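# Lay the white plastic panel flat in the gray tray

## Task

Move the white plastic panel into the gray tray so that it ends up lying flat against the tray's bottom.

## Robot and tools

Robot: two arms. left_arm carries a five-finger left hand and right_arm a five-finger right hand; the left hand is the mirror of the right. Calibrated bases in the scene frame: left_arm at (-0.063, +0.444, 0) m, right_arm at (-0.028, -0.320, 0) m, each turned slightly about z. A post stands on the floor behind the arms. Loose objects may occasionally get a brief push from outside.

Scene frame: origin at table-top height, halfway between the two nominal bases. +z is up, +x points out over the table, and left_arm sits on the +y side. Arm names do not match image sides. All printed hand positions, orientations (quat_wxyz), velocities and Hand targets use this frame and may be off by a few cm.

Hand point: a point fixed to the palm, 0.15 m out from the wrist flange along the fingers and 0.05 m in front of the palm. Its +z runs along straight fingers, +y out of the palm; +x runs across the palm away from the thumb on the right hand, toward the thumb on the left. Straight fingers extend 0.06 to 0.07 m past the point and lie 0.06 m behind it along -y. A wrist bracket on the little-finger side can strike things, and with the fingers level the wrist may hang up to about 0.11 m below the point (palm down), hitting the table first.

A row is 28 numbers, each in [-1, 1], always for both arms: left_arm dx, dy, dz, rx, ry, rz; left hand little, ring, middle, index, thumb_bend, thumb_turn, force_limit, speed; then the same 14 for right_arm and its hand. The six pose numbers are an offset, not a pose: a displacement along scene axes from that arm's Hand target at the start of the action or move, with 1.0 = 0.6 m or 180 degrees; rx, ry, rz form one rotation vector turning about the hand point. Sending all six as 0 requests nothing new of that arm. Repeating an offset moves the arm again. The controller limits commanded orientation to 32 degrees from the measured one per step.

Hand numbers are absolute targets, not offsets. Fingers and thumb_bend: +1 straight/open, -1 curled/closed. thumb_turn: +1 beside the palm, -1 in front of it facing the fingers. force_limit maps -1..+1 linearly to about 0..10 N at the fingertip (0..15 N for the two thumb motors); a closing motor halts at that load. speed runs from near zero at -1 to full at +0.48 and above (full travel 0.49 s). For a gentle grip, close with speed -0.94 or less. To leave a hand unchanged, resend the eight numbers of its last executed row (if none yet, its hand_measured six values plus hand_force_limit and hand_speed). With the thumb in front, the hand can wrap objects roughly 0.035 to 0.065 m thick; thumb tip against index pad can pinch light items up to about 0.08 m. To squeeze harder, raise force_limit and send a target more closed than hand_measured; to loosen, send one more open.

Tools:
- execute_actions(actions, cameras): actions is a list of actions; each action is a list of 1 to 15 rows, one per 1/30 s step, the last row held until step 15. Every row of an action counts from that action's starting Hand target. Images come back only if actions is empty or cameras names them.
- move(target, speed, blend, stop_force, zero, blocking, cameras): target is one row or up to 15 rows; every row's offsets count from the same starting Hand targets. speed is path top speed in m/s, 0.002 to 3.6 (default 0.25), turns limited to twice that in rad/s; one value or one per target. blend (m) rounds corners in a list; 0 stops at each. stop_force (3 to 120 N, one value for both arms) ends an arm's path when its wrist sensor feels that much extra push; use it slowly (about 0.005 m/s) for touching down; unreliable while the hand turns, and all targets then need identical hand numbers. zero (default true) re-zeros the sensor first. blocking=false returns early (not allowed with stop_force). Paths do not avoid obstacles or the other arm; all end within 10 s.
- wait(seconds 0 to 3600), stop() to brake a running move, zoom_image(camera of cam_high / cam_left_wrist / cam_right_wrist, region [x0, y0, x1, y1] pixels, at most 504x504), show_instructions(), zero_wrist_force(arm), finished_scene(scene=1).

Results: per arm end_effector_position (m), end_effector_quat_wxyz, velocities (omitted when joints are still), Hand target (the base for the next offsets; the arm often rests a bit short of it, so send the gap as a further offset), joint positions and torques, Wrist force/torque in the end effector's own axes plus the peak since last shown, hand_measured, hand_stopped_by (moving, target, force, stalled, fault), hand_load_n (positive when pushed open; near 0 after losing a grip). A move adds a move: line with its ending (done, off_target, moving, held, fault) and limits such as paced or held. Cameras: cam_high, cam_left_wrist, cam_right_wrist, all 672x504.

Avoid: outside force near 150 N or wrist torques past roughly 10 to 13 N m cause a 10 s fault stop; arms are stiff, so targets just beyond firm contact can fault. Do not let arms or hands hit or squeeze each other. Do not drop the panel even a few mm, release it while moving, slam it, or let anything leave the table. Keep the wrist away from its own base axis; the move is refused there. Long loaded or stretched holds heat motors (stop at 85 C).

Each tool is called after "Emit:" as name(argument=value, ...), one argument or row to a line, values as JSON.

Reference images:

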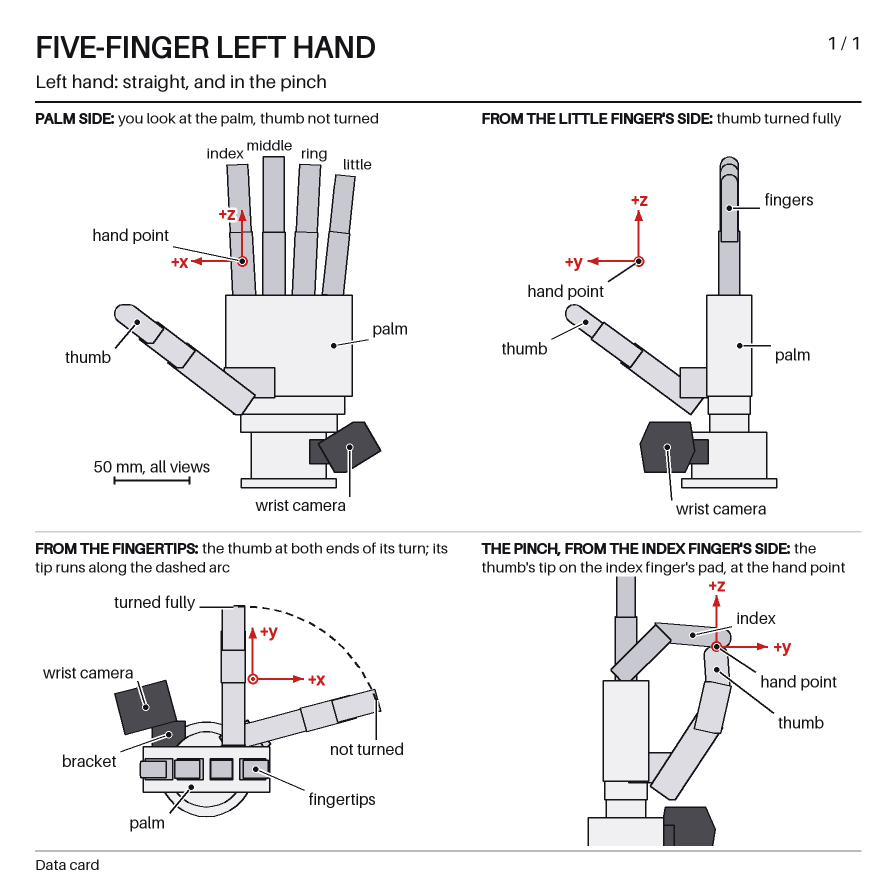

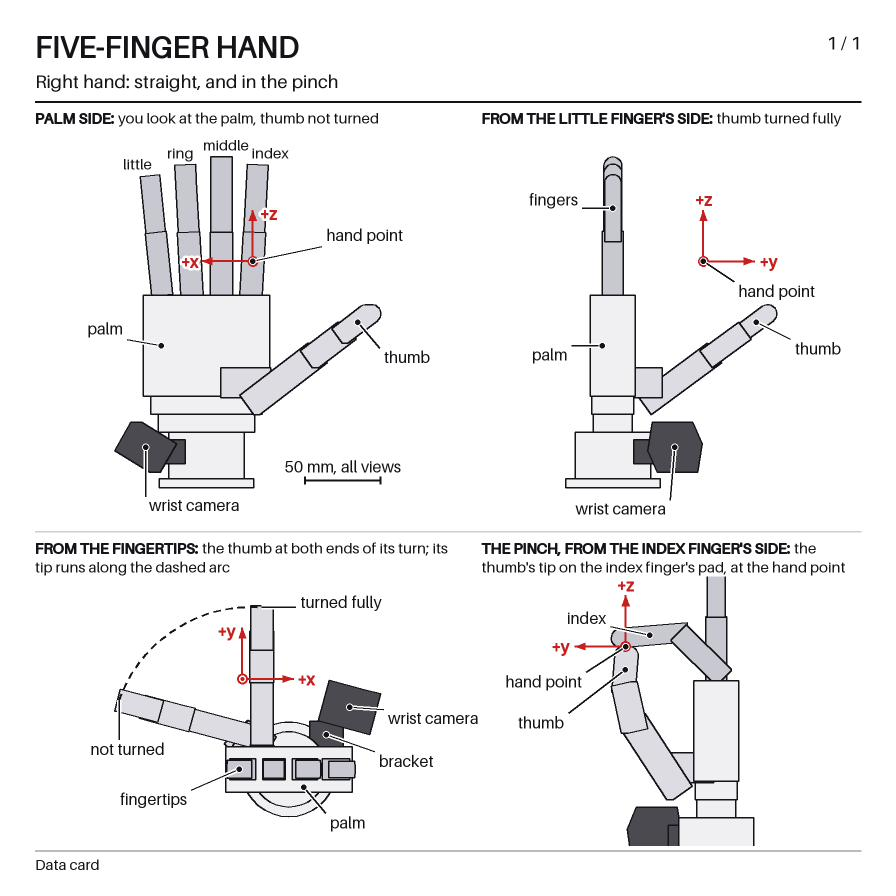

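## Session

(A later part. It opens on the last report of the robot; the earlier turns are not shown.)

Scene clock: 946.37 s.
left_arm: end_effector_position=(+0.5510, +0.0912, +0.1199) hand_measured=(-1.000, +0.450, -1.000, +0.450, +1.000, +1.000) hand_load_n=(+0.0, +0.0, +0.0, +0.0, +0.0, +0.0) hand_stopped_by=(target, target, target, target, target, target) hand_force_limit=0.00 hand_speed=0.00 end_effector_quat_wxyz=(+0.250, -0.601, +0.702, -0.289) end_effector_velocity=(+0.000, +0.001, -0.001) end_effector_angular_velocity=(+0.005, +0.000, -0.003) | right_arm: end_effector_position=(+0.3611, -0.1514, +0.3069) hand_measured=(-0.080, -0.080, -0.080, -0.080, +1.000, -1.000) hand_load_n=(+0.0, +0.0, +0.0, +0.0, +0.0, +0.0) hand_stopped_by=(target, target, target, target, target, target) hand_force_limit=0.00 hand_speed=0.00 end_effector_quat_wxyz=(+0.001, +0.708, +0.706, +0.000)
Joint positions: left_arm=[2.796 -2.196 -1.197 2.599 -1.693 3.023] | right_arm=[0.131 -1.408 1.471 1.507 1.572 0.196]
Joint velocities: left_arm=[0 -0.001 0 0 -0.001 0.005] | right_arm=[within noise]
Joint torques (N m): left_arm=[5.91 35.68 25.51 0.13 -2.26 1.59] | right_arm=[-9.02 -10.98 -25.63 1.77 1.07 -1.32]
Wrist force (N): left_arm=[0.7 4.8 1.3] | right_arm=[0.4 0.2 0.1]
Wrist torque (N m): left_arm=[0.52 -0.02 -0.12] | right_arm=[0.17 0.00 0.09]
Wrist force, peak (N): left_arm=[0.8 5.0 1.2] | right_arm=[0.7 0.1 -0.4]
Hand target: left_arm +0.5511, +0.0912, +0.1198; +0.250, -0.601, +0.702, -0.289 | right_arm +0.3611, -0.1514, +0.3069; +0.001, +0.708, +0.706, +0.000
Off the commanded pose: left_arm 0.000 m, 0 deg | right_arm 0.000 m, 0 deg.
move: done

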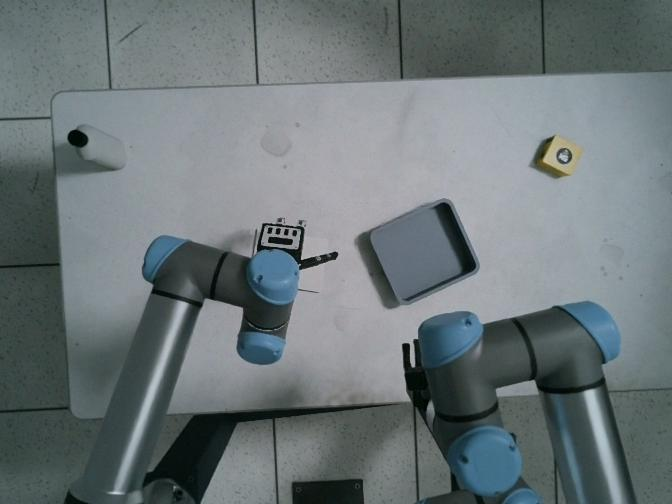

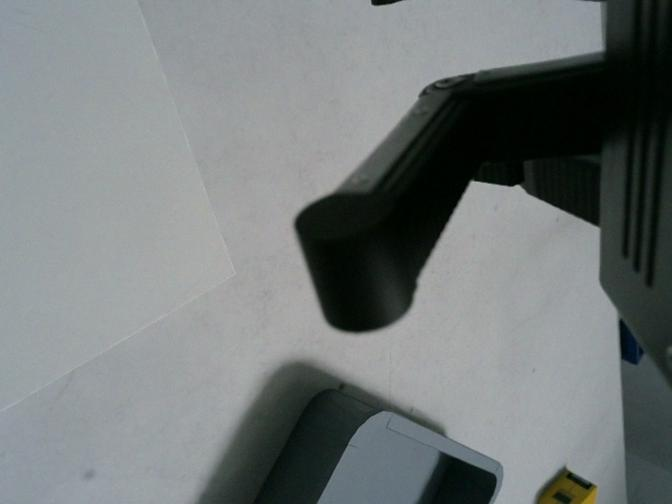

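Emit:
move(
  target=[0.0167, 0.0067, -0.125, 0, 0, 0, -1, 0.45, -1, 0.45, 1, 1, 0, 0, 0,0,0,0,0,0, -0.08, -0.08, -0.08, -0.08, 1, -1, 0, 0],
  speed=0.15,
)

Emit:
move(
  target=[0.0, 0, -0.07, 0, 0, 0, -1, 0.45, -1, 0.45, 1, 1, 0, 0, 0,0,0,0,0,0, -0.08, -0.08, -0.08, -0.08, 1, -1, 0, 0],
  speed=0.008,
  stop_force=3.5,
  cameras=["cam_high", "cam_left_wrist"],
)

Scene clock: 965.90 s.
left_arm: end_effector_position=(+0.5611, +0.0953, +0.0449) hand_measured=(-1.000, +0.450, -1.000, +0.450, +1.000, +1.000) hand_load_n=(+0.0, +0.0, +0.0, +0.0, +0.0, +0.0) hand_stopped_by=(target, target, target, target, target, target) hand_force_limit=0.00 hand_speed=0.00 end_effector_quat_wxyz=(+0.250, -0.601, +0.702, -0.289) | right_arm: end_effector_position=(+0.3611, -0.1514, +0.3069) hand_measured=(-0.080, -0.080, -0.080, -0.080, +1.000, -1.000) hand_load_n=(+0.0, +0.0, +0.0, +0.0, +0.0, +0.0) hand_stopped_by=(target, target, target, target, target, target) hand_force_limit=0.00 hand_speed=0.00 end_effector_quat_wxyz=(+0.001, +0.708, +0.706, +0.000)
Joint positions: left_arm=[2.808 -2.271 -1.271 2.748 -1.684 3.033] | right_arm=[0.131 -1.408 1.471 1.507 1.572 0.196]
Joint torques (N m): left_arm=[-5.96 43.09 18.55 0.79 -1.78 -1.62] | right_arm=[-8.07 -10.99 -26.02 2.31 1.06 -0.97]
Wrist force (N): left_arm=[0.6 4.7 1.1] | right_arm=[0.3 0.2 -0.2]
Wrist torque (N m): left_arm=[0.52 0.00 -0.14] | right_arm=[0.19 0.03 0.08]
Wrist force, peak (N): left_arm=[0.6 5.9 2.2] | right_arm=[0.5 0.2 -0.6]
Hand target: left_arm +0.5611, +0.0953, +0.0448; +0.250, -0.601, +0.702, -0.289 | right_arm +0.3611, -0.1514, +0.3069; +0.001, +0.708, +0.706, +0.000
Off the commanded pose: left_arm 0.000 m, 0 deg | right_arm 0.000 m, 0 deg.
move: done

Scene clock: 969.60 s.
left_arm: end_effector_position=(+0.5611, +0.0953, +0.0240) hand_measured=(-1.000, +0.450, -1.000, +0.450, +1.000, +1.000) hand_load_n=(+0.0, +0.0, +0.5, +0.0, +0.0, -0.5) hand_stopped_by=(target, target, target, target, target, target) hand_force_limit=0.00 hand_speed=0.00 end_effector_quat_wxyz=(+0.250, -0.601, +0.702, -0.289) | right_arm: end_effector_position=(+0.3611, -0.1514, +0.3069) hand_measured=(-0.080, -0.080, -0.080, -0.080, +1.000, -1.000) hand_load_n=(+0.0, +0.0, +0.0, +0.0, +0.0, +0.0) hand_stopped_by=(target, target, target, target, target, target) hand_force_limit=0.00 hand_speed=0.00 end_effector_quat_wxyz=(+0.001, +0.708, +0.706, +0.000)
Joint positions: left_arm=[2.808 -2.292 -1.292 2.791 -1.685 3.033] | right_arm=[0.131 -1.408 1.471 1.507 1.572 0.196]
Joint torques (N m): left_arm=[-6.36 54.47 23.09 -1.63 -1.29 -1.83] | right_arm=[-8.36 -11.09 -25.07 2.83 0.99 -0.55]
Wrist force (N): left_arm=[0.6 3.6 -0.3] | right_arm=[0.5 0.3 -0.3]
Wrist torque (N m): left_arm=[0.61 -0.05 -0.09] | right_arm=[0.21 -0.01 0.11]
Wrist force, peak (N): left_arm=[0.6 -1.6 -5.4] | right_arm=[0.6 0.4 -0.3]
Hand target: left_arm +0.5611, +0.0953, +0.0240; +0.250, -0.601, +0.702, -0.289 (not the last commanded pose) | right_arm +0.3611, -0.1514, +0.3069; +0.001, +0.708, +0.706, +0.000
Off the commanded pose: left_arm 0.021 m, 0 deg | right_arm 0.000 m, 0 deg.
move: contact (left_arm)

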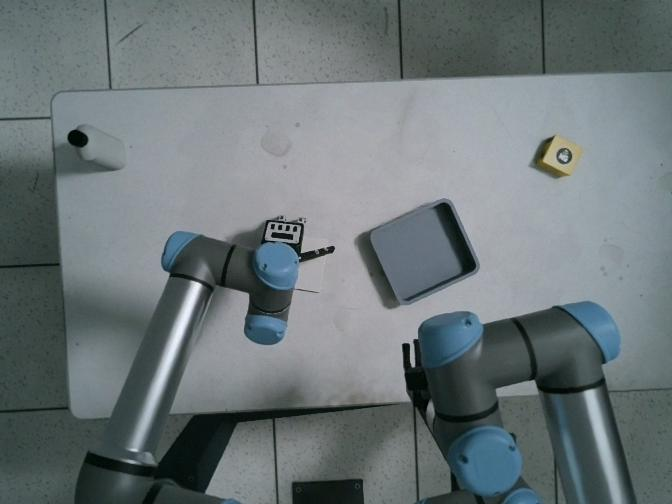

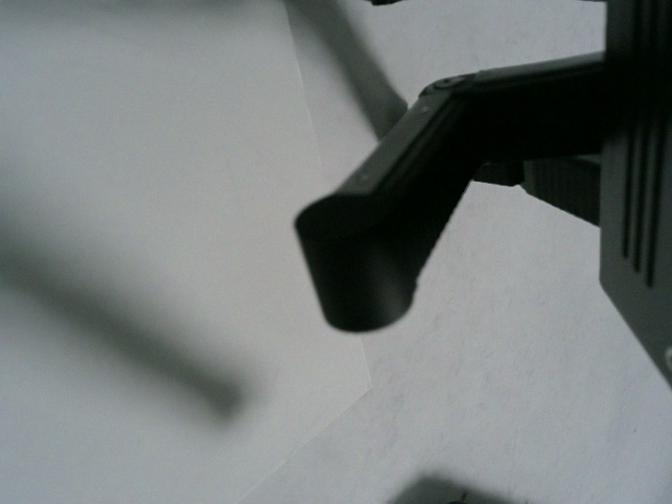

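Emit:
move(
  target=[
    [0.0, 0, 0.0013, 0, 0, 0, -1, 0.45, -1, 0.45, 1, 1, 0, 0, 0,0,0,0,0,0, -0.08, -0.08, -0.08, -0.08, 1, -1, 0, 0],
    [-0.1, 0, 0.0013, 0, 0, 0.011, -1, 0.45, -1, 0.45, 1, 1, 0, 0, 0,0,0,0,0,0, -0.08, -0.08, -0.08, -0.08, 1, -1, 0, 0],
  ],
  speed=0.06,
  blend=[0.0005, 0],
  cameras=["cam_high", "cam_left_wrist"],
)

Scene clock: 993.63 s.
left_arm: end_effector_position=(+0.5012, +0.0952, +0.0249) hand_measured=(-1.000, +0.450, -1.000, +0.450, +1.000, +1.000) hand_load_n=(+0.5, +0.0, +0.0, +0.0, +0.0, +0.0) hand_stopped_by=(target, target, target, target, target, target) hand_force_limit=0.00 hand_speed=0.00 end_effector_quat_wxyz=(+0.255, -0.613, +0.691, -0.285) | right_arm: end_effector_position=(+0.3611, -0.1514, +0.3069) hand_measured=(-0.080, -0.080, -0.080, -0.080, +1.000, -1.000) hand_load_n=(+0.0, +0.0, +0.0, +0.0, +0.0, +0.0) hand_stopped_by=(target, target, target, target, target, target) hand_force_limit=0.00 hand_speed=0.00 end_effector_quat_wxyz=(+0.001, +0.708, +0.706, +0.000)
Joint positions: left_arm=[2.763 -2.185 -1.479 2.863 -1.74 2.975] | right_arm=[0.131 -1.408 1.471 1.507 1.572 0.196]
Joint torques (N m): left_arm=[4.38 36.13 14.47 -1.97 2.53 1.48] | right_arm=[-8.26 -10.97 -25.26 3.49 0.93 -0.08]
Wrist force (N): left_arm=[1.0 5.0 1.3] | right_arm=[0.4 0.1 -0.2]
Wrist torque (N m): left_arm=[0.56 -0.06 0.08] | right_arm=[0.17 0.01 0.09]
Wrist force, peak (N): left_arm=[1.0 5.1 0.8] | right_arm=[0.3 0.2 -0.6]
Hand target: left_arm +0.5011, +0.0953, +0.0248; +0.255, -0.613, +0.691, -0.284 | right_arm +0.3611, -0.1514, +0.3069; +0.001, +0.708, +0.706, +0.000
Off the commanded pose: left_arm 0.000 m, 0 deg | right_arm 0.000 m, 0 deg.
move: done; blend cut to 0.0004 m at target 1

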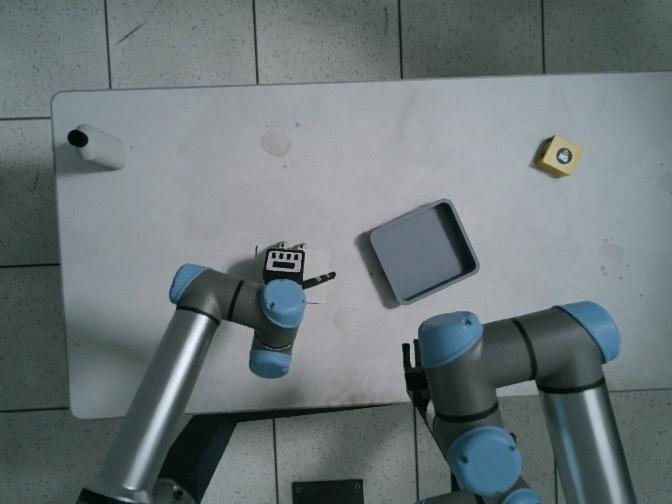

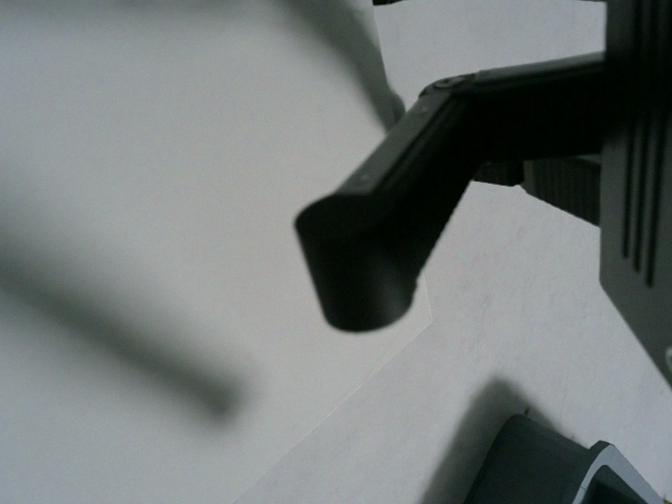

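Emit:
zoom_image(
  camera="cam_high",
  region=[230, 220, 360, 330],
)

Scaled by 3.877 from the camera's image (finer frame: 960x720).

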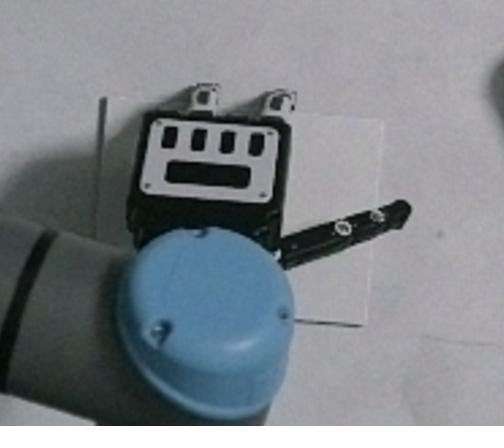

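Emit:
zoom_image(
  camera="cam_high",
  region=[220, 370, 400, 440],
)

Scaled by 2.800 from the camera's image (finer frame: 960x720).

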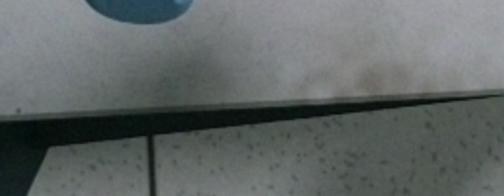

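Emit:
move(
  target=[-0.25, 0, 0, 0, 0, 0.0278, -1, 0.45, -1, 0.45, 1, 1, 0, 0, 0,0,0,0,0,0, -0.08, -0.08, -0.08, -0.08, 1, -1, 0, 0],
  speed=0.08,
  cameras=["cam_high", "cam_left_wrist"],
)

Emit:
zoom_image(
  camera="cam_high",
  region=[220, 280, 350, 420],
)

Scene clock: 1018.43 s.
left_arm: end_effector_position=(+0.3512, +0.0952, +0.0249) hand_measured=(-1.000, +0.450, -1.000, +0.450, +1.000, +1.000) hand_load_n=(+0.0, +0.0, +0.0, +0.0, +0.0, -0.5) hand_stopped_by=(target, target, target, target, target, target) hand_force_limit=0.00 hand_speed=0.00 end_effector_quat_wxyz=(-0.267, +0.643, -0.664, +0.273) | right_arm: end_effector_position=(+0.3611, -0.1514, +0.3069) hand_measured=(-0.080, -0.080, -0.080, -0.080, +1.000, -1.000) hand_load_n=(+0.0, +0.0, +0.0, +0.0, +0.0, +0.0) hand_stopped_by=(target, target, target, target, target, target) hand_force_limit=0.00 hand_speed=0.00 end_effector_quat_wxyz=(+0.001, +0.708, +0.706, +0.000)
Joint positions: left_arm=[2.598 -1.976 -1.833 2.959 -1.912 2.783] | right_arm=[0.131 -1.408 1.471 1.507 1.572 0.196]
Joint torques (N m): left_arm=[0.38 24.66 16.3 -2.3 2.62 1.15] | right_arm=[-9.12 -11.28 -25.06 3.94 0.8 0.33]
Wrist force (N): left_arm=[0.8 5.1 1.3] | right_arm=[0.3 0.2 -0.2]
Wrist torque (N m): left_arm=[0.58 -0.04 0.07] | right_arm=[0.19 0.02 0.09]
Wrist force, peak (N): left_arm=[0.7 5.7 0.7] | right_arm=[0.5 0.3 -0.5]
Hand target: left_arm +0.3511, +0.0953, +0.0248; -0.267, +0.643, -0.664, +0.273 | right_arm +0.3611, -0.1514, +0.3069; +0.001, +0.708, +0.706, +0.000
Off the commanded pose: left_arm 0.000 m, 0 deg | right_arm 0.000 m, 0 deg.
move: done

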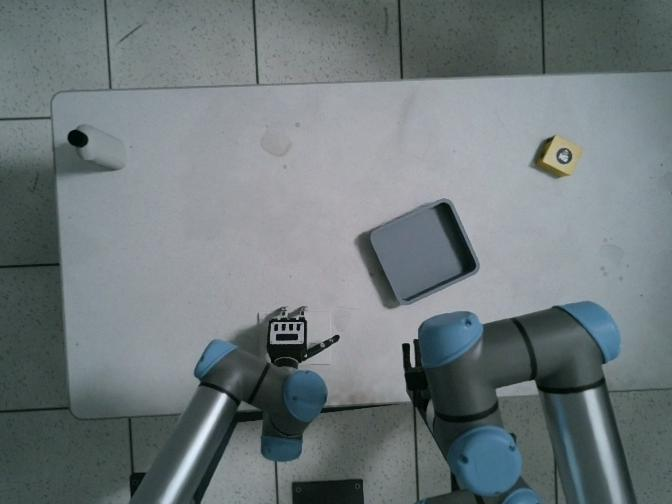

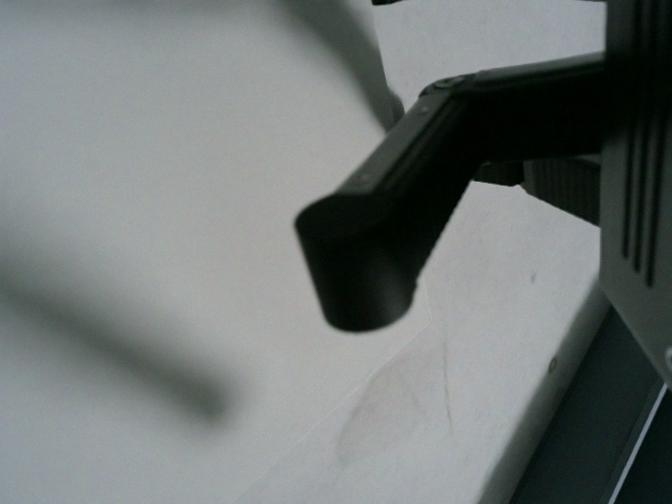

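Scaled by 3.600 from the camera's image (finer frame: 960x720).

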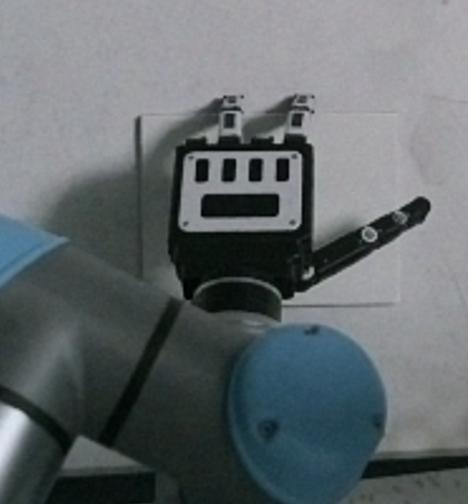

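Emit:
move(
  target=[
    [0, 0, 0.133, 0, 0, 0, -1, 0.45, -1, 0.45, 1, 1, 0, 0, 0,0,0,0,0,0, -0.08, -0.08, -0.08, -0.08, 1, -1, 0, 0],
    [0.05, 0.55, 0.25, 0, 0, 0, -1, 0.45, -1, 0.45, 1, 1, 0, 0, 0,0,0,0,0,0, -0.08, -0.08, -0.08, -0.08, 1, -1, 0, 0],
  ],
  speed=0.3,
  blend=[0.04, 0],
)

Emit:
move(
  target=[
    [0, 0, 0, 0, 0, 0, -1, 0.45, -1, 0.45, 1, 1, 0, 0, -0.2685,0.352,-0.178,0,0,0, -0.08, -0.08, -0.08, -0.08, 1, -1, 0, 0],
    [0, 0, 0, 0, 0, 0, -1, 0.45, -1, 0.45, 1, 1, 0, 0, -0.2685,0.352,-0.428,0,0,0, -0.08, -0.08, -0.08, -0.08, 1, -1, 0, 0],
  ],
  speed=0.25,
  blend=[0.04, 0],
  cameras=["all"],
)

Scene clock: 1069.60 s.
left_arm: end_effector_position=(+0.3811, +0.4253, +0.1748) hand_measured=(-1.000, +0.450, -1.000, +0.450, +1.000, +1.000) hand_load_n=(+0.0, +0.0, +0.0, +0.0, +0.0, +0.0) hand_stopped_by=(target, target, target, target, target, target) hand_force_limit=0.00 hand_speed=0.00 end_effector_quat_wxyz=(-0.267, +0.643, -0.664, +0.273) | right_arm: end_effector_position=(+0.3611, -0.1514, +0.3069) hand_measured=(-0.080, -0.080, -0.080, -0.080, +1.000, -1.000) hand_load_n=(+0.0, +0.0, +0.0, +0.0, +0.0, -0.5) hand_stopped_by=(target, target, target, target, target, target) hand_force_limit=0.00 hand_speed=0.00 end_effector_quat_wxyz=(+0.001, +0.708, +0.706, +0.000)
Joint positions: left_arm=[3.609 -1.538 -1.934 2.616 -1.215 3.53] | right_arm=[0.131 -1.408 1.471 1.507 1.572 0.196]
Joint torques (N m): left_arm=[4.74 22.92 16.42 -2.11 3.15 1.41] | right_arm=[-8.67 -11.27 -25.38 3.97 0.73 0.67]
Wrist force (N): left_arm=[0.5 4.7 1.1] | right_arm=[0.2 0.2 -0.1]
Wrist torque (N m): left_arm=[0.51 0.00 -0.14] | right_arm=[0.18 0.04 0.08]
Wrist force, peak (N): left_arm=[0.6 6.7 3.0] | right_arm=[0.6 0.2 -0.6]
Hand target: left_arm +0.3811, +0.4253, +0.1748; -0.267, +0.643, -0.664, +0.273 | right_arm +0.3611, -0.1514, +0.3069; +0.001, +0.708, +0.706, +0.000
Off the commanded pose: left_arm 0.000 m, 0 deg | right_arm 0.000 m, 0 deg.
move: done; blend cut to 0.0399 m at target 1

Scene clock: 1071.87 s.
left_arm: end_effector_position=(+0.3811, +0.4253, +0.1748) hand_measured=(-1.000, +0.450, -1.000, +0.450, +1.000, +1.000) hand_load_n=(+0.0, +0.0, +0.0, +0.0, +0.0, +0.0) hand_stopped_by=(target, target, target, target, target, target) hand_force_limit=0.00 hand_speed=0.00 end_effector_quat_wxyz=(-0.267, +0.643, -0.664, +0.273) | right_arm: end_effector_position=(+0.2000, +0.0598, +0.0502) hand_measured=(-0.080, -0.080, -0.080, -0.080, +1.000, -1.000) hand_load_n=(+0.0, +0.0, +0.0, +0.0, +0.0, +0.0) hand_stopped_by=(target, target, target, target, target, target) hand_force_limit=0.00 hand_speed=0.00 end_effector_quat_wxyz=(+0.001, +0.708, +0.706, +0.000)
Joint positions: left_arm=[3.609 -1.538 -1.934 2.616 -1.214 3.53] | right_arm=[0.818 -1.061 1.696 0.935 1.572 0.882]
Joint torques (N m): left_arm=[2.77 27.05 22.79 -2.32 3.12 1.63] | right_arm=[0.25 -22.29 -7.34 0.46 0.77 -2.23]
Wrist force (N): left_arm=[0.5 4.7 1.3] | right_arm=[0.2 -0.1 0.5]
Wrist torque (N m): left_arm=[0.51 0.01 -0.15] | right_arm=[0.07 0.02 -0.11]
Wrist force, peak (N): left_arm=[0.7 5.0 1.6] | right_arm=[-0.1 -0.3 2.7]
Hand target: left_arm +0.3811, +0.4253, +0.1748; -0.267, +0.643, -0.664, +0.273 | right_arm +0.2000, +0.0598, +0.0501; +0.001, +0.708, +0.706, +0.000
Off the commanded pose: left_arm 0.000 m, 0 deg | right_arm 0.000 m, 0 deg.
move: done

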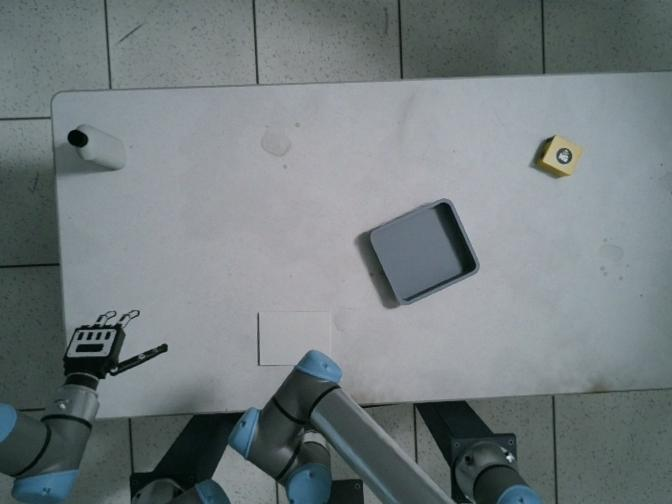

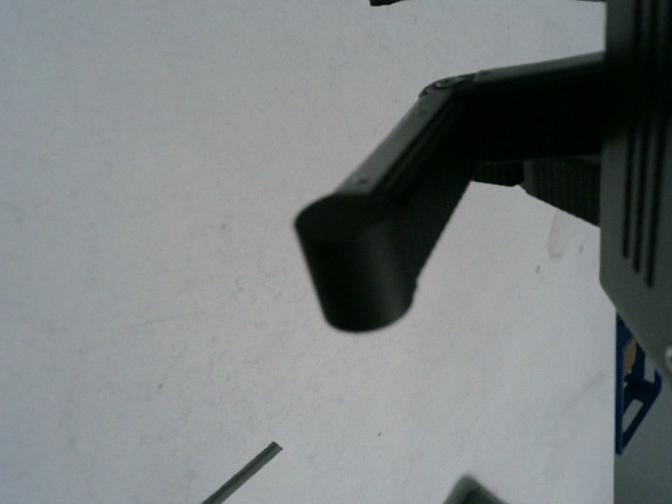

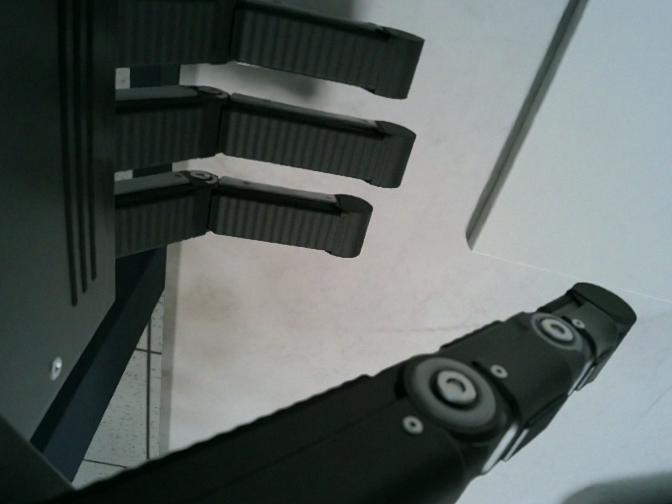

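Emit:
move(
  target=[0, 0, 0, 0, 0, 0, -1, 0.45, -1, 0.45, 1, 1, 0, 0, 0,0,-0.07,0,0,0, -0.08, -0.08, -0.08, -0.08, 1, -1, 0, 0],
  speed=0.01,
  stop_force=3,
  cameras=["cam_right_wrist"],
)

Scene clock: 1084.87 s.
left_arm: end_effector_position=(+0.3811, +0.4253, +0.1748) hand_measured=(-1.000, +0.450, -1.000, +0.450, +1.000, +1.000) hand_load_n=(+0.0, -0.5, +0.0, +0.0, +0.0, +0.0) hand_stopped_by=(target, target, target, target, target, target) hand_force_limit=0.00 hand_speed=0.00 end_effector_quat_wxyz=(-0.267, +0.643, -0.664, +0.273) | right_arm: end_effector_position=(+0.1999, +0.0598, +0.0196) hand_measured=(-0.080, -0.080, -0.080, -0.080, +1.000, -1.000) hand_load_n=(+0.0, -3.0, +0.0, +0.0, +0.0, +0.0) hand_stopped_by=(target, target, target, target, target, target) hand_force_limit=0.00 hand_speed=0.00 end_effector_quat_wxyz=(+0.001, +0.708, +0.706, +0.000)
Joint positions: left_arm=[3.609 -1.538 -1.934 2.616 -1.214 3.53] | right_arm=[0.818 -1.016 1.719 0.867 1.572 0.882]
Joint torques (N m): left_arm=[4.2 25.94 24.05 -2.24 2.71 1.61] | right_arm=[5.55 -46.93 -21.52 4 0.96 -0.84]
Wrist force (N): left_arm=[0.6 4.6 1.5] | right_arm=[-1.3 0.0 -2.5]
Wrist torque (N m): left_arm=[0.47 0.01 -0.14] | right_arm=[0.18 0.21 -0.09]
Wrist force, peak (N): left_arm=[0.6 5.0 1.5] | right_arm=[-0.7 -2.5 -6.7]
Hand target: left_arm +0.3811, +0.4253, +0.1748; -0.267, +0.643, -0.664, +0.273 | right_arm +0.1999, +0.0598, +0.0196; +0.001, +0.708, +0.706, +0.000 (not the last commanded pose)
Off the commanded pose: left_arm 0.000 m, 0 deg | right_arm 0.012 m, 0 deg.
move: contact (right_arm)

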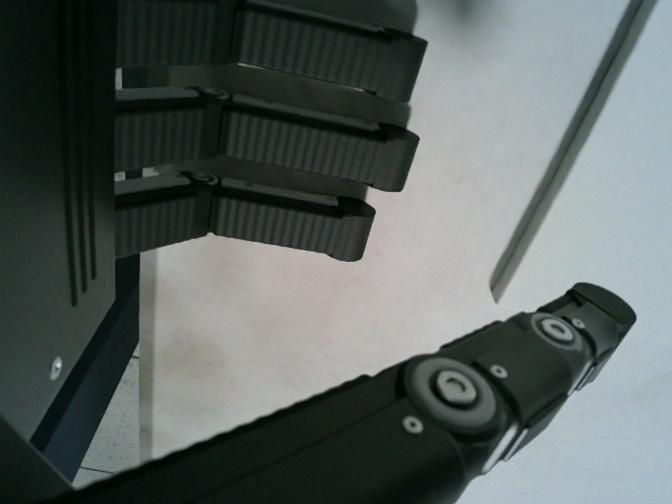

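Emit:
move(
  target=[
    [0, 0, 0, 0, 0, 0, -1, 0.45, -1, 0.45, 1, 1, 0, 0, 0,0,0.08,0,0,0, -0.08, -0.08, -0.08, -0.08, 1, -1, 0, 0],
    [0, 0, 0, 0, 0, 0, -1, 0.45, -1, 0.45, 1, 1, 0, 0, -0.22,0,0.08,0,0,0, -0.08, -0.08, -0.08, -0.08, 1, -1, 0, 0],
  ],
  speed=0.2,
  blend=[0.02, 0],
  cameras=["cam_right_wrist", "cam_high"],
)

Scene clock: 1102.43 s.
left_arm: end_effector_position=(+0.3811, +0.4253, +0.1748) hand_measured=(-1.000, +0.450, -1.000, +0.450, +1.000, +1.000) hand_load_n=(+0.0, +0.0, +0.0, +0.0, +0.0, +0.0) hand_stopped_by=(target, target, target, target, target, target) hand_force_limit=0.00 hand_speed=0.00 end_effector_quat_wxyz=(-0.267, +0.643, -0.664, +0.273) | right_arm: end_effector_position=(+0.0680, +0.0598, +0.0676) hand_measured=(-0.080, -0.080, -0.080, -0.080, +1.000, -1.000) hand_load_n=(+0.0, +0.0, +0.0, +0.0, +0.0, +0.0) hand_stopped_by=(target, target, target, target, target, target) hand_force_limit=0.00 hand_speed=0.00 end_effector_quat_wxyz=(+0.001, +0.708, +0.706, +0.000)
Joint positions: left_arm=[3.609 -1.538 -1.934 2.616 -1.214 3.53] | right_arm=[1.095 -1.149 1.782 0.938 1.572 1.159]
Joint torques (N m): left_arm=[5.9 25.46 23.78 -2.51 2.26 1.5] | right_arm=[7.52 -16.6 -17.88 4.87 0.59 2.01]
Wrist force (N): left_arm=[0.6 4.6 1.4] | right_arm=[-0.1 -0.1 -0.1]
Wrist torque (N m): left_arm=[0.48 0.00 -0.13] | right_arm=[0.15 0.11 -0.07]
Wrist force, peak (N): left_arm=[0.6 5.0 1.6] | right_arm=[-1.3 -0.2 -3.7]
Hand target: left_arm +0.3811, +0.4253, +0.1748; -0.267, +0.643, -0.664, +0.273 | right_arm +0.0679, +0.0598, +0.0676; +0.001, +0.708, +0.706, +0.000
Off the commanded pose: left_arm 0.000 m, 0 deg | right_arm 0.000 m, 0 deg.
move: done
Images, in order (width x height): cam_high 672x504, cam_right_wrist 672x504.

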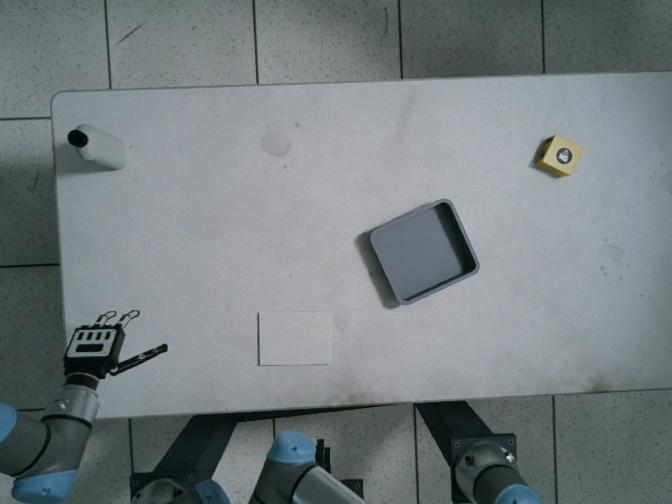

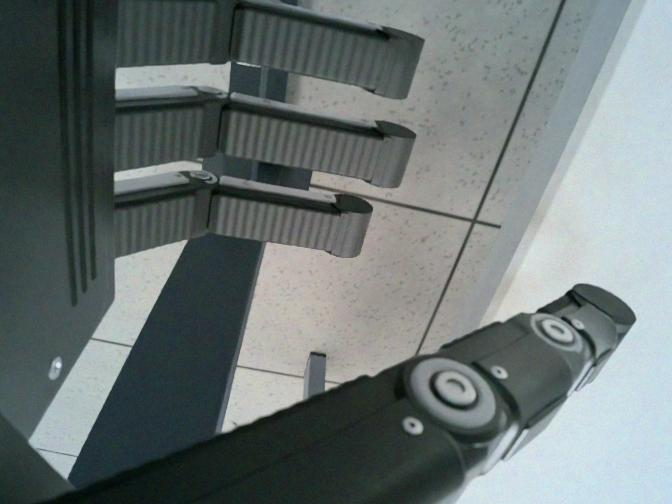

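Emit:
move(
  target=[
    [0, 0, 0, 0, 0, 0, -1, 0.45, -1, 0.45, 1, 1, 0, 0, 0,0,-0.11,0,0,0, -0.08, -0.08, -0.08, -0.08, 1, -1, 0, 0],
    [0, 0, 0, 0, 0, 0, -1, 0.45, -1, 0.45, 1, 1, 0, 0, 0.09,0,-0.11,0,0,0, -0.08, -0.08, -0.08, -0.08, 1, -1, 0, 0],
  ],
  speed=0.15,
  blend=[0.02, 0],
  cameras=["cam_right_wrist"],
)

Emit:
move(
  target=[0, 0, 0, 0, 0, 0, -1, 0.45, -1, 0.45, 1, 1, 0, 0, 0.1,0,0,0,0,0, -0.08, -0.08, -0.08, -0.08, 1, -1, 0, 0],
  speed=0.01,
  stop_force=3,
  cameras=["cam_right_wrist"],
)

Scene clock: 1112.80 s.
left_arm: end_effector_position=(+0.3811, +0.4253, +0.1748) hand_measured=(-1.000, +0.450, -1.000, +0.450, +1.000, +1.000) hand_load_n=(+0.0, +0.0, +0.0, +0.0, +0.0, +0.0) hand_stopped_by=(target, target, target, target, target, target) hand_force_limit=0.00 hand_speed=0.00 end_effector_quat_wxyz=(-0.267, +0.643, -0.664, +0.273) | right_arm: end_effector_position=(+0.1219, +0.0598, +0.0015) hand_measured=(-0.080, -0.080, -0.080, -0.080, +1.000, -1.000) hand_load_n=(+0.0, +0.0, +0.0, +0.0, +0.0, +0.0) hand_stopped_by=(target, target, target, target, target, target) hand_force_limit=0.00 hand_speed=0.00 end_effector_quat_wxyz=(+0.001, +0.708, +0.706, +0.000)
Joint positions: left_arm=[3.609 -1.538 -1.934 2.616 -1.214 3.53] | right_arm=[0.973 -1.029 1.806 0.795 1.572 1.038]
Joint torques (N m): left_arm=[5.92 26.78 23.39 -2.26 1.97 1.39] | right_arm=[-8.57 -47.14 -5.41 0.28 -1.06 -2.12]
Wrist force (N): left_arm=[0.5 4.7 1.4] | right_arm=[0.1 -0.1 0.2]
Wrist torque (N m): left_arm=[0.50 0.03 -0.16] | right_arm=[0.17 0.07 0.05]
Wrist force, peak (N): left_arm=[0.7 5.1 1.6] | right_arm=[0.1 2.0 0.1]
Hand target: left_arm +0.3811, +0.4253, +0.1748; -0.267, +0.643, -0.664, +0.273 | right_arm +0.1219, +0.0598, +0.0016; +0.001, +0.708, +0.706, +0.000
Off the commanded pose: left_arm 0.000 m, 0 deg | right_arm 0.000 m, 0 deg.
move: done

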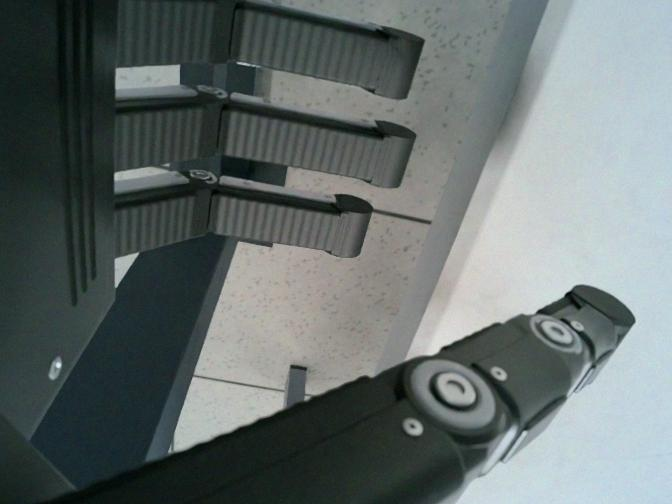

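Scene clock: 1114.97 s.
left_arm: end_effector_position=(+0.3811, +0.4253, +0.1748) hand_measured=(-1.000, +0.450, -1.000, +0.450, +1.000, +1.000) hand_load_n=(+0.0, +0.0, +0.0, +0.0, +0.0, +0.0) hand_stopped_by=(target, target, target, target, target, target) hand_force_limit=0.00 hand_speed=0.00 end_effector_quat_wxyz=(-0.267, +0.643, -0.664, +0.273) | right_arm: end_effector_position=(+0.1355, +0.0598, +0.0016) hand_measured=(-0.080, -0.080, -0.080, -0.080, +1.000, -1.000) hand_load_n=(+0.0, +0.5, +0.0, +0.0, +0.0, +0.0) hand_stopped_by=(target, target, target, target, target, target) hand_force_limit=0.00 hand_speed=0.00 end_effector_quat_wxyz=(+0.001, +0.708, +0.706, +0.000)
Joint positions: left_arm=[3.609 -1.538 -1.934 2.616 -1.214 3.53] | right_arm=[0.944 -1.024 1.796 0.799 1.572 1.009]
Joint torques (N m): left_arm=[5.4 27.35 23.83 -2.3 1.72 1.54] | right_arm=[7.38 -46.23 -3.77 0.02 0.62 1.98]
Wrist force (N): left_arm=[0.6 4.8 1.4] | right_arm=[-0.8 -0.5 0.1]
Wrist torque (N m): left_arm=[0.51 0.00 -0.14] | right_arm=[0.28 0.10 0.04]
Wrist force, peak (N): left_arm=[0.7 5.1 1.6] | right_arm=[-0.4 -8.1 -2.0]
Hand target: left_arm +0.3811, +0.4253, +0.1748; -0.267, +0.643, -0.664, +0.273 | right_arm +0.1355, +0.0598, +0.0016; +0.001, +0.708, +0.706, +0.000 (not the last commanded pose)
Off the commanded pose: left_arm 0.000 m, 0 deg | right_arm 0.046 m, 0 deg.
move: contact (right_arm)

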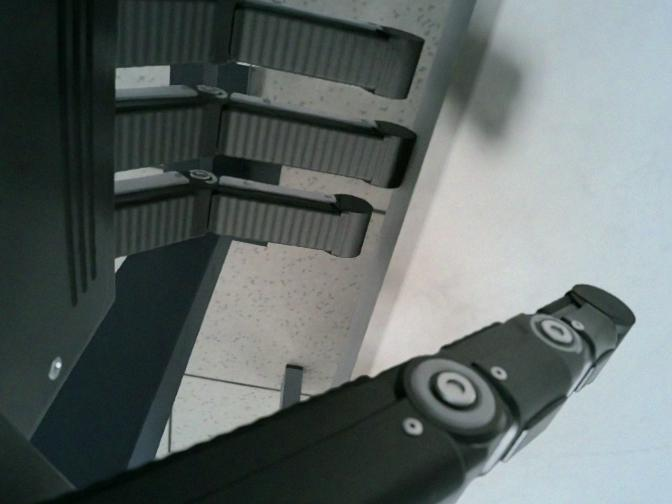

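Emit:
move(
  target=[
    [0, 0, 0, 0, 0, 0, -1, 0.45, -1, 0.45, 1, 1, 0, 0, -0.109,0,0,0,0,0, -0.08, -0.08, -0.08, -0.08, 1, -1, 0, 0],
    [0, 0, 0, 0, 0, 0, -1, 0.45, -1, 0.45, 1, 1, 0, 0, -0.109,0,0.25,0,0,0, -0.08, -0.08, -0.08, -0.08, 1, -1, 0, 0],
    [0, 0, 0, 0, 0, 0, -1, 0.45, -1, 0.45, 1, 1, 0, 0, 0.191,-0.35,0.414,0,0,0, -0.08, -0.08, -0.08, -0.08, 1, -1, 0, 0],
  ],
  speed=0.25,
  blend=[0.02, 0.03, 0],
)

Emit:
move(
  target=[
    [-0.0285, -0.55, -0.125, 0, 0, 0, -1, 0.45, -1, 0.45, 1, 1, 0, 0, 0,0,0,0,0,0, -0.08, -0.08, -0.08, -0.08, 1, -1, 0, 0],
    [-0.0285, -0.55, -0.25, 0, 0, 0, -1, 0.45, -1, 0.45, 1, 1, 0, 0, 0,0,0,0,0,0, -0.08, -0.08, -0.08, -0.08, 1, -1, 0, 0],
  ],
  speed=[0.25, 0.12],
  blend=[0.02, 0],
  cameras=["cam_high", "cam_left_wrist"],
)

Emit:
zoom_image(
  camera="cam_high",
  region=[220, 280, 350, 420],
)

Scene clock: 1173.30 s.
left_arm: end_effector_position=(+0.3811, +0.4253, +0.1748) hand_measured=(-1.000, +0.450, -1.000, +0.450, +1.000, +1.000) hand_load_n=(+0.0, +0.0, +0.0, +0.0, +0.0, +0.0) hand_stopped_by=(target, target, target, target, target, target) hand_force_limit=0.00 hand_speed=0.00 end_effector_quat_wxyz=(-0.267, +0.643, -0.664, +0.273) | right_arm: end_effector_position=(+0.2501, -0.1502, +0.2500) hand_measured=(-0.080, -0.080, -0.080, -0.080, +1.000, -1.000) hand_load_n=(+0.0, +0.0, +0.0, +0.0, +0.0, +0.0) hand_stopped_by=(target, target, target, target, target, target) hand_force_limit=0.00 hand_speed=0.00 end_effector_quat_wxyz=(+0.001, +0.708, +0.706, +0.000) end_effector_velocity=(+0.001, -0.001, +0.000) end_effector_angular_velocity=(-0.001, +0.001, +0.003)
Joint positions: left_arm=[3.609 -1.538 -1.934 2.616 -1.214 3.53] | right_arm=[0.218 -1.614 1.837 1.347 1.572 0.283]
Joint velocities: left_arm=[within noise] | right_arm=[-0.003 0.001 0 0 0 -0.006]
Joint torques (N m): left_arm=[5.35 25.31 22.9 -2.37 1.36 1.45] | right_arm=[-8.99 -2.74 -13.83 2.49 1.17 -2.15]
Wrist force (N): left_arm=[0.5 4.8 1.3] | right_arm=[0.3 0.9 0.3]
Wrist torque (N m): left_arm=[0.52 0.01 -0.15] | right_arm=[0.29 0.01 0.01]
Wrist force, peak (N): left_arm=[0.8 5.0 1.5] | right_arm=[0.3 2.7 0.1]
Hand target: left_arm +0.3811, +0.4253, +0.1748; -0.267, +0.643, -0.664, +0.273 | right_arm +0.2501, -0.1502, +0.2500; +0.001, +0.708, +0.706, +0.000
Off the commanded pose: left_arm 0.000 m, 0 deg | right_arm 0.000 m, 0 deg.
move: done

Scene clock: 1175.77 s.
left_arm: end_effector_position=(+0.3640, +0.0953, +0.0248) hand_measured=(-1.000, +0.450, -1.000, +0.450, +1.000, +1.000) hand_load_n=(+0.0, +0.0, +0.0, +0.0, +0.0, -0.5) hand_stopped_by=(target, target, target, target, target, target) hand_force_limit=0.00 hand_speed=0.00 end_effector_quat_wxyz=(-0.267, +0.643, -0.664, +0.273) | right_arm: end_effector_position=(+0.2501, -0.1502, +0.2500) hand_measured=(-0.080, -0.080, -0.080, -0.080, +1.000, -1.000) hand_load_n=(+0.0, +0.0, +0.0, +0.0, +0.0, +0.0) hand_stopped_by=(target, target, target, target, target, target) hand_force_limit=0.00 hand_speed=0.00 end_effector_quat_wxyz=(+0.001, +0.708, +0.706, +0.000)
Joint positions: left_arm=[2.613 -1.992 -1.806 2.952 -1.902 2.796] | right_arm=[0.218 -1.614 1.837 1.347 1.572 0.283]
Joint torques (N m): left_arm=[-6.26 28.92 18.47 1.2 -3.14 -0.57] | right_arm=[-9.12 -2.18 -17.87 4.46 1.05 -2.08]
Wrist force (N): left_arm=[0.5 5.2 1.3] | right_arm=[0.0 0.7 0.1]
Wrist torque (N m): left_arm=[0.60 0.03 0.04] | right_arm=[0.29 0.06 -0.01]
Wrist force, peak (N): left_arm=[1.7 -5.7 -10.0] | right_arm=[0.1 0.8 0.5]
Hand target: left_arm +0.3640, +0.0953, +0.0248; -0.267, +0.643, -0.664, +0.273 | right_arm +0.2501, -0.1502, +0.2500; +0.001, +0.708, +0.706, +0.000
Off the commanded pose: left_arm 0.000 m, 0 deg | right_arm 0.000 m, 0 deg.
move: done

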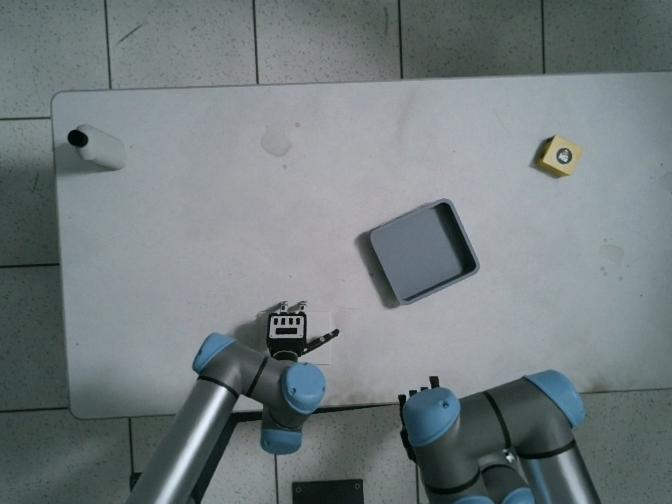

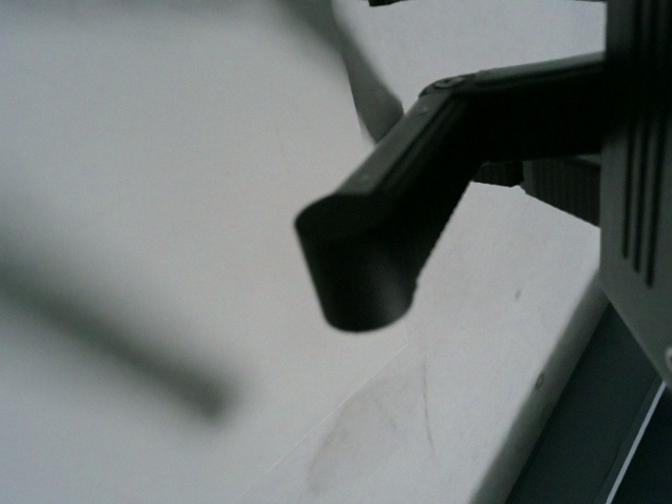

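Scaled by 3.600 from the camera's image (finer frame: 960x720).

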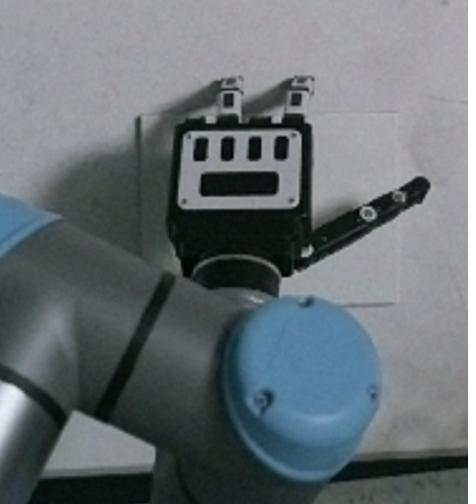

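Emit:
move(
  target=[-0.215, 0, 0, 0, 0, 0.0128, -1, 0.45, -1, 0.45, 1, 1, 0, 0, 0,0,0,0,0,0, -0.08, -0.08, -0.08, -0.08, 1, -1, 0, 0],
  speed=0.08,
  cameras=["cam_high", "cam_left_wrist"],
)

Emit:
zoom_image(
  camera="cam_high",
  region=[220, 330, 350, 440],
)

Scene clock: 1186.47 s.
left_arm: end_effector_position=(+0.2350, +0.0953, +0.0249) hand_measured=(-1.000, +0.450, -1.000, +0.450, +1.000, +1.000) hand_load_n=(+0.0, +0.0, +0.0, +0.0, +0.0, +0.0) hand_stopped_by=(target, target, target, target, target, target) hand_force_limit=0.00 hand_speed=0.00 end_effector_quat_wxyz=(-0.273, +0.656, -0.651, +0.268) | right_arm: end_effector_position=(+0.2501, -0.1502, +0.2500) hand_measured=(-0.080, -0.080, -0.080, -0.080, +1.000, -1.000) hand_load_n=(+0.0, +0.5, +0.0, +0.0, +0.0, +0.0) hand_stopped_by=(target, target, target, target, target, target) hand_force_limit=0.00 hand_speed=0.00 end_effector_quat_wxyz=(+0.001, +0.708, +0.706, +0.000)
Joint positions: left_arm=[2.4 -1.869 -2.013 2.95 -2.062 2.581] | right_arm=[0.218 -1.614 1.837 1.347 1.572 0.283]
Joint torques (N m): left_arm=[-2.3 17.15 17.86 0.66 2.16 0.04] | right_arm=[-8.8 -1.58 -21.85 4.58 0.72 -2.23]
Wrist force (N): left_arm=[0.4 5.1 1.4] | right_arm=[0.1 0.7 0.4]
Wrist torque (N m): left_arm=[0.59 0.05 0.05] | right_arm=[0.25 0.03 0.00]
Wrist force, peak (N): left_arm=[0.4 5.5 1.1] | right_arm=[0.1 0.9 0.3]
Hand target: left_arm +0.2350, +0.0953, +0.0248; -0.273, +0.656, -0.651, +0.268 | right_arm +0.2501, -0.1502, +0.2500; +0.001, +0.708, +0.706, +0.000
Off the commanded pose: left_arm 0.000 m, 0 deg | right_arm 0.000 m, 0 deg.
move: done

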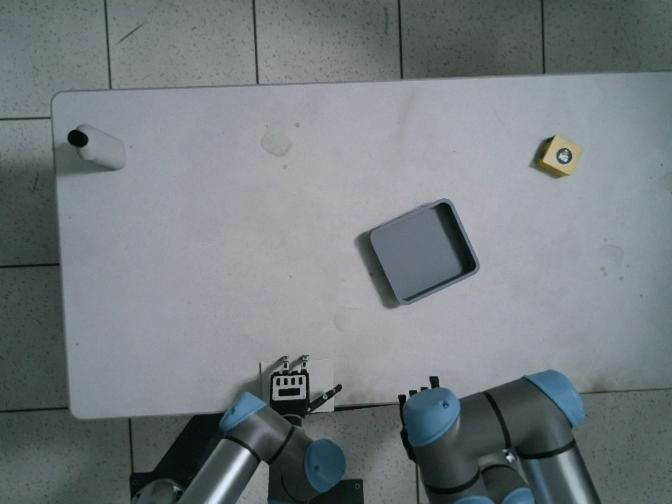

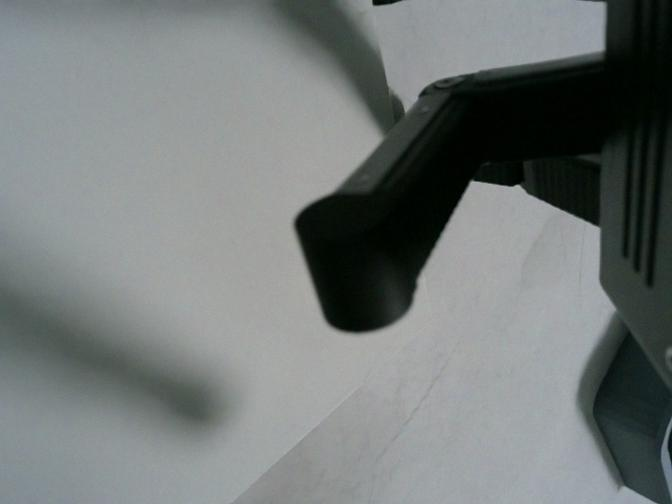

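Scaled by 3.877 from the camera's image (finer frame: 960x720).

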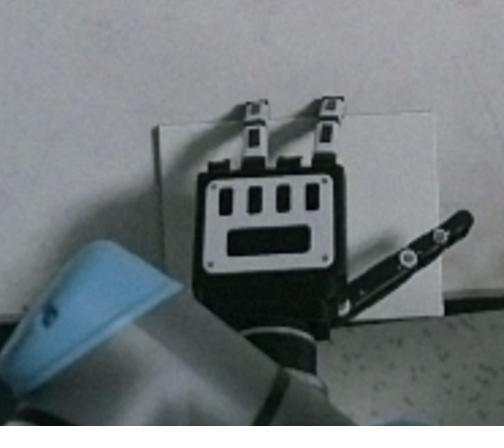

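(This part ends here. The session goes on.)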